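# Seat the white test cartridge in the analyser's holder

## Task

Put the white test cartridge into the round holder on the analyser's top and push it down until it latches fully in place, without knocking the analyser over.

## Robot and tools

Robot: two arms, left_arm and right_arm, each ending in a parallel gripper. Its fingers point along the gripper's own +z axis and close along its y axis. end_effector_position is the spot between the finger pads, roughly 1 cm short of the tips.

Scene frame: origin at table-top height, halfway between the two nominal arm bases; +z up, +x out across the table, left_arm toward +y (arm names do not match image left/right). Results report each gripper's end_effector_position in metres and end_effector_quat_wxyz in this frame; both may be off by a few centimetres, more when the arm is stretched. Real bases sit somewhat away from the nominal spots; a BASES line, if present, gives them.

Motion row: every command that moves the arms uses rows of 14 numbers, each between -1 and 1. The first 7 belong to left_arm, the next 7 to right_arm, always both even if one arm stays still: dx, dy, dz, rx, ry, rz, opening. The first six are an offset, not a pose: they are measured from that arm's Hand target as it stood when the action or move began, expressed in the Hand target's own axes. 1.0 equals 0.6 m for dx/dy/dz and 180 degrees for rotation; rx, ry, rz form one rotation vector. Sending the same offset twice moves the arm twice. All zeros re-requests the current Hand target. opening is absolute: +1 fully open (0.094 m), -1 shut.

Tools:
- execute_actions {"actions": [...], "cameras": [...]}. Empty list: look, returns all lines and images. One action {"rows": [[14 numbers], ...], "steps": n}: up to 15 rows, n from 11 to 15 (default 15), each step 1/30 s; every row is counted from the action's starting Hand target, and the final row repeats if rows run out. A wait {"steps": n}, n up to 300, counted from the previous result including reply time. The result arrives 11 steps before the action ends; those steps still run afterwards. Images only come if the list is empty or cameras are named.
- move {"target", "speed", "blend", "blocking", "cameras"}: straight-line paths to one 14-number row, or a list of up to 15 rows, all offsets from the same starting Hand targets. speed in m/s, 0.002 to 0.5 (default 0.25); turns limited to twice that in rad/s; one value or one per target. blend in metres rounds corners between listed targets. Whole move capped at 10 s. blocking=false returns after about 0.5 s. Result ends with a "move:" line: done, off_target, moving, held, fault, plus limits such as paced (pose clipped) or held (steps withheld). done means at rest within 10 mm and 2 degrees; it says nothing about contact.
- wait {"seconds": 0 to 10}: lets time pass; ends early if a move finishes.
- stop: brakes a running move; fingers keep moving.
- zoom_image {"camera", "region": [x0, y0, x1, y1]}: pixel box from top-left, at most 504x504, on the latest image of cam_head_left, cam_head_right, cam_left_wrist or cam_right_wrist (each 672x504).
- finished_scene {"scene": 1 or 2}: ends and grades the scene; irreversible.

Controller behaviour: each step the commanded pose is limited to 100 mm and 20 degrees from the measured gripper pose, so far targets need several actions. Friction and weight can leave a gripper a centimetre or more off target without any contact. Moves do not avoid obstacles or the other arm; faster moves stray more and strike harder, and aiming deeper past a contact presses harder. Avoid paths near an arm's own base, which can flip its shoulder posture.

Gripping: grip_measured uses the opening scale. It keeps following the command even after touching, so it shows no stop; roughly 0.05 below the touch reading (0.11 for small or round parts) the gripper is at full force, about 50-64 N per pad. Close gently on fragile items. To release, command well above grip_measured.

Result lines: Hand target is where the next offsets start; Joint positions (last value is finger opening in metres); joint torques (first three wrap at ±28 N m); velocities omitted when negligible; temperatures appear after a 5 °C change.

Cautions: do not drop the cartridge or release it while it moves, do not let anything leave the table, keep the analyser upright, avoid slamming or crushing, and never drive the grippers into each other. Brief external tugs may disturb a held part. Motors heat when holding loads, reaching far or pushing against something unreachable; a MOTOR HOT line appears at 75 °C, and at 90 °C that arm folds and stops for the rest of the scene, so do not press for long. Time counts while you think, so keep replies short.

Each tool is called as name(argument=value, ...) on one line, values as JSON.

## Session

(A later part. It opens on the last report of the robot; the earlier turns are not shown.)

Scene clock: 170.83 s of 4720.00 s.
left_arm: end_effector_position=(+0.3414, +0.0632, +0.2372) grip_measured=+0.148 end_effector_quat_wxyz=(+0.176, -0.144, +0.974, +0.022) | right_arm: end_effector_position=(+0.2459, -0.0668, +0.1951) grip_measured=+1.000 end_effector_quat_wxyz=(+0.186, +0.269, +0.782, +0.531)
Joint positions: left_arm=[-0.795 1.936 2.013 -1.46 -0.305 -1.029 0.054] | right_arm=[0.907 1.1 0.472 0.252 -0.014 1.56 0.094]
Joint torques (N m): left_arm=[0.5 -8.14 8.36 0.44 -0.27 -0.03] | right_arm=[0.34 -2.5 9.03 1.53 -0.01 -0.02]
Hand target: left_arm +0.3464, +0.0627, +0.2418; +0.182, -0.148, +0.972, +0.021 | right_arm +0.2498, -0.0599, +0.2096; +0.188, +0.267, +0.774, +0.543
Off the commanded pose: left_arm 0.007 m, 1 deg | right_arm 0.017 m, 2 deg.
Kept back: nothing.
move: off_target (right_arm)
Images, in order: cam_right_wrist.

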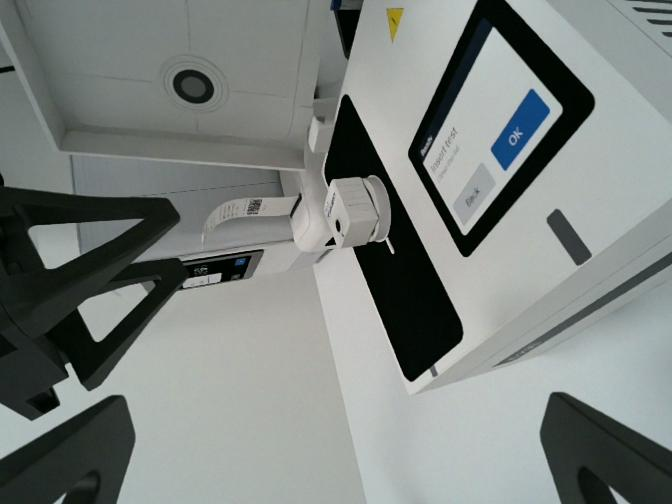

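zoom_image(camera="cam_right_wrist", region=[310, 160, 410, 260])

Scaled by 5.040.

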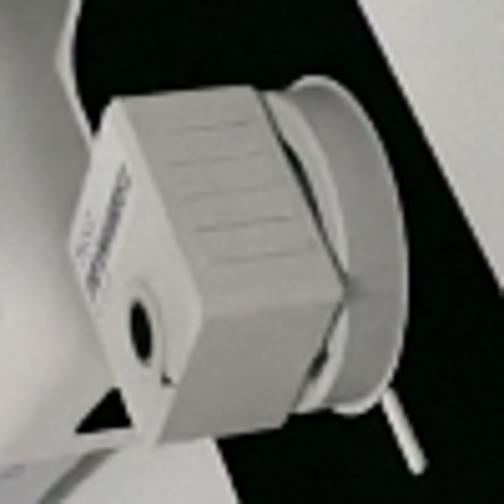

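zoom_image(camera="cam_right_wrist", region=[350, 170, 400, 220])

zoom_image(camera="cam_right_wrist", region=[350, 205, 400, 255])

Scaled by 10.080.

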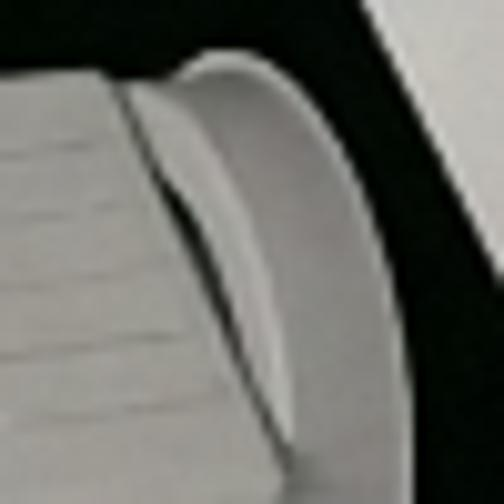

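Scaled by 10.080.

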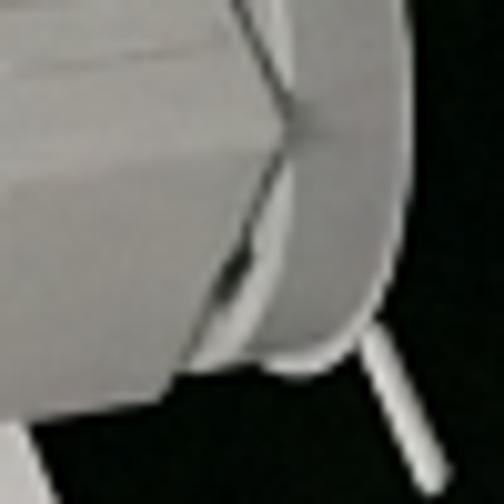

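finished_scene(scene=2)

The scene is finished: the task was done.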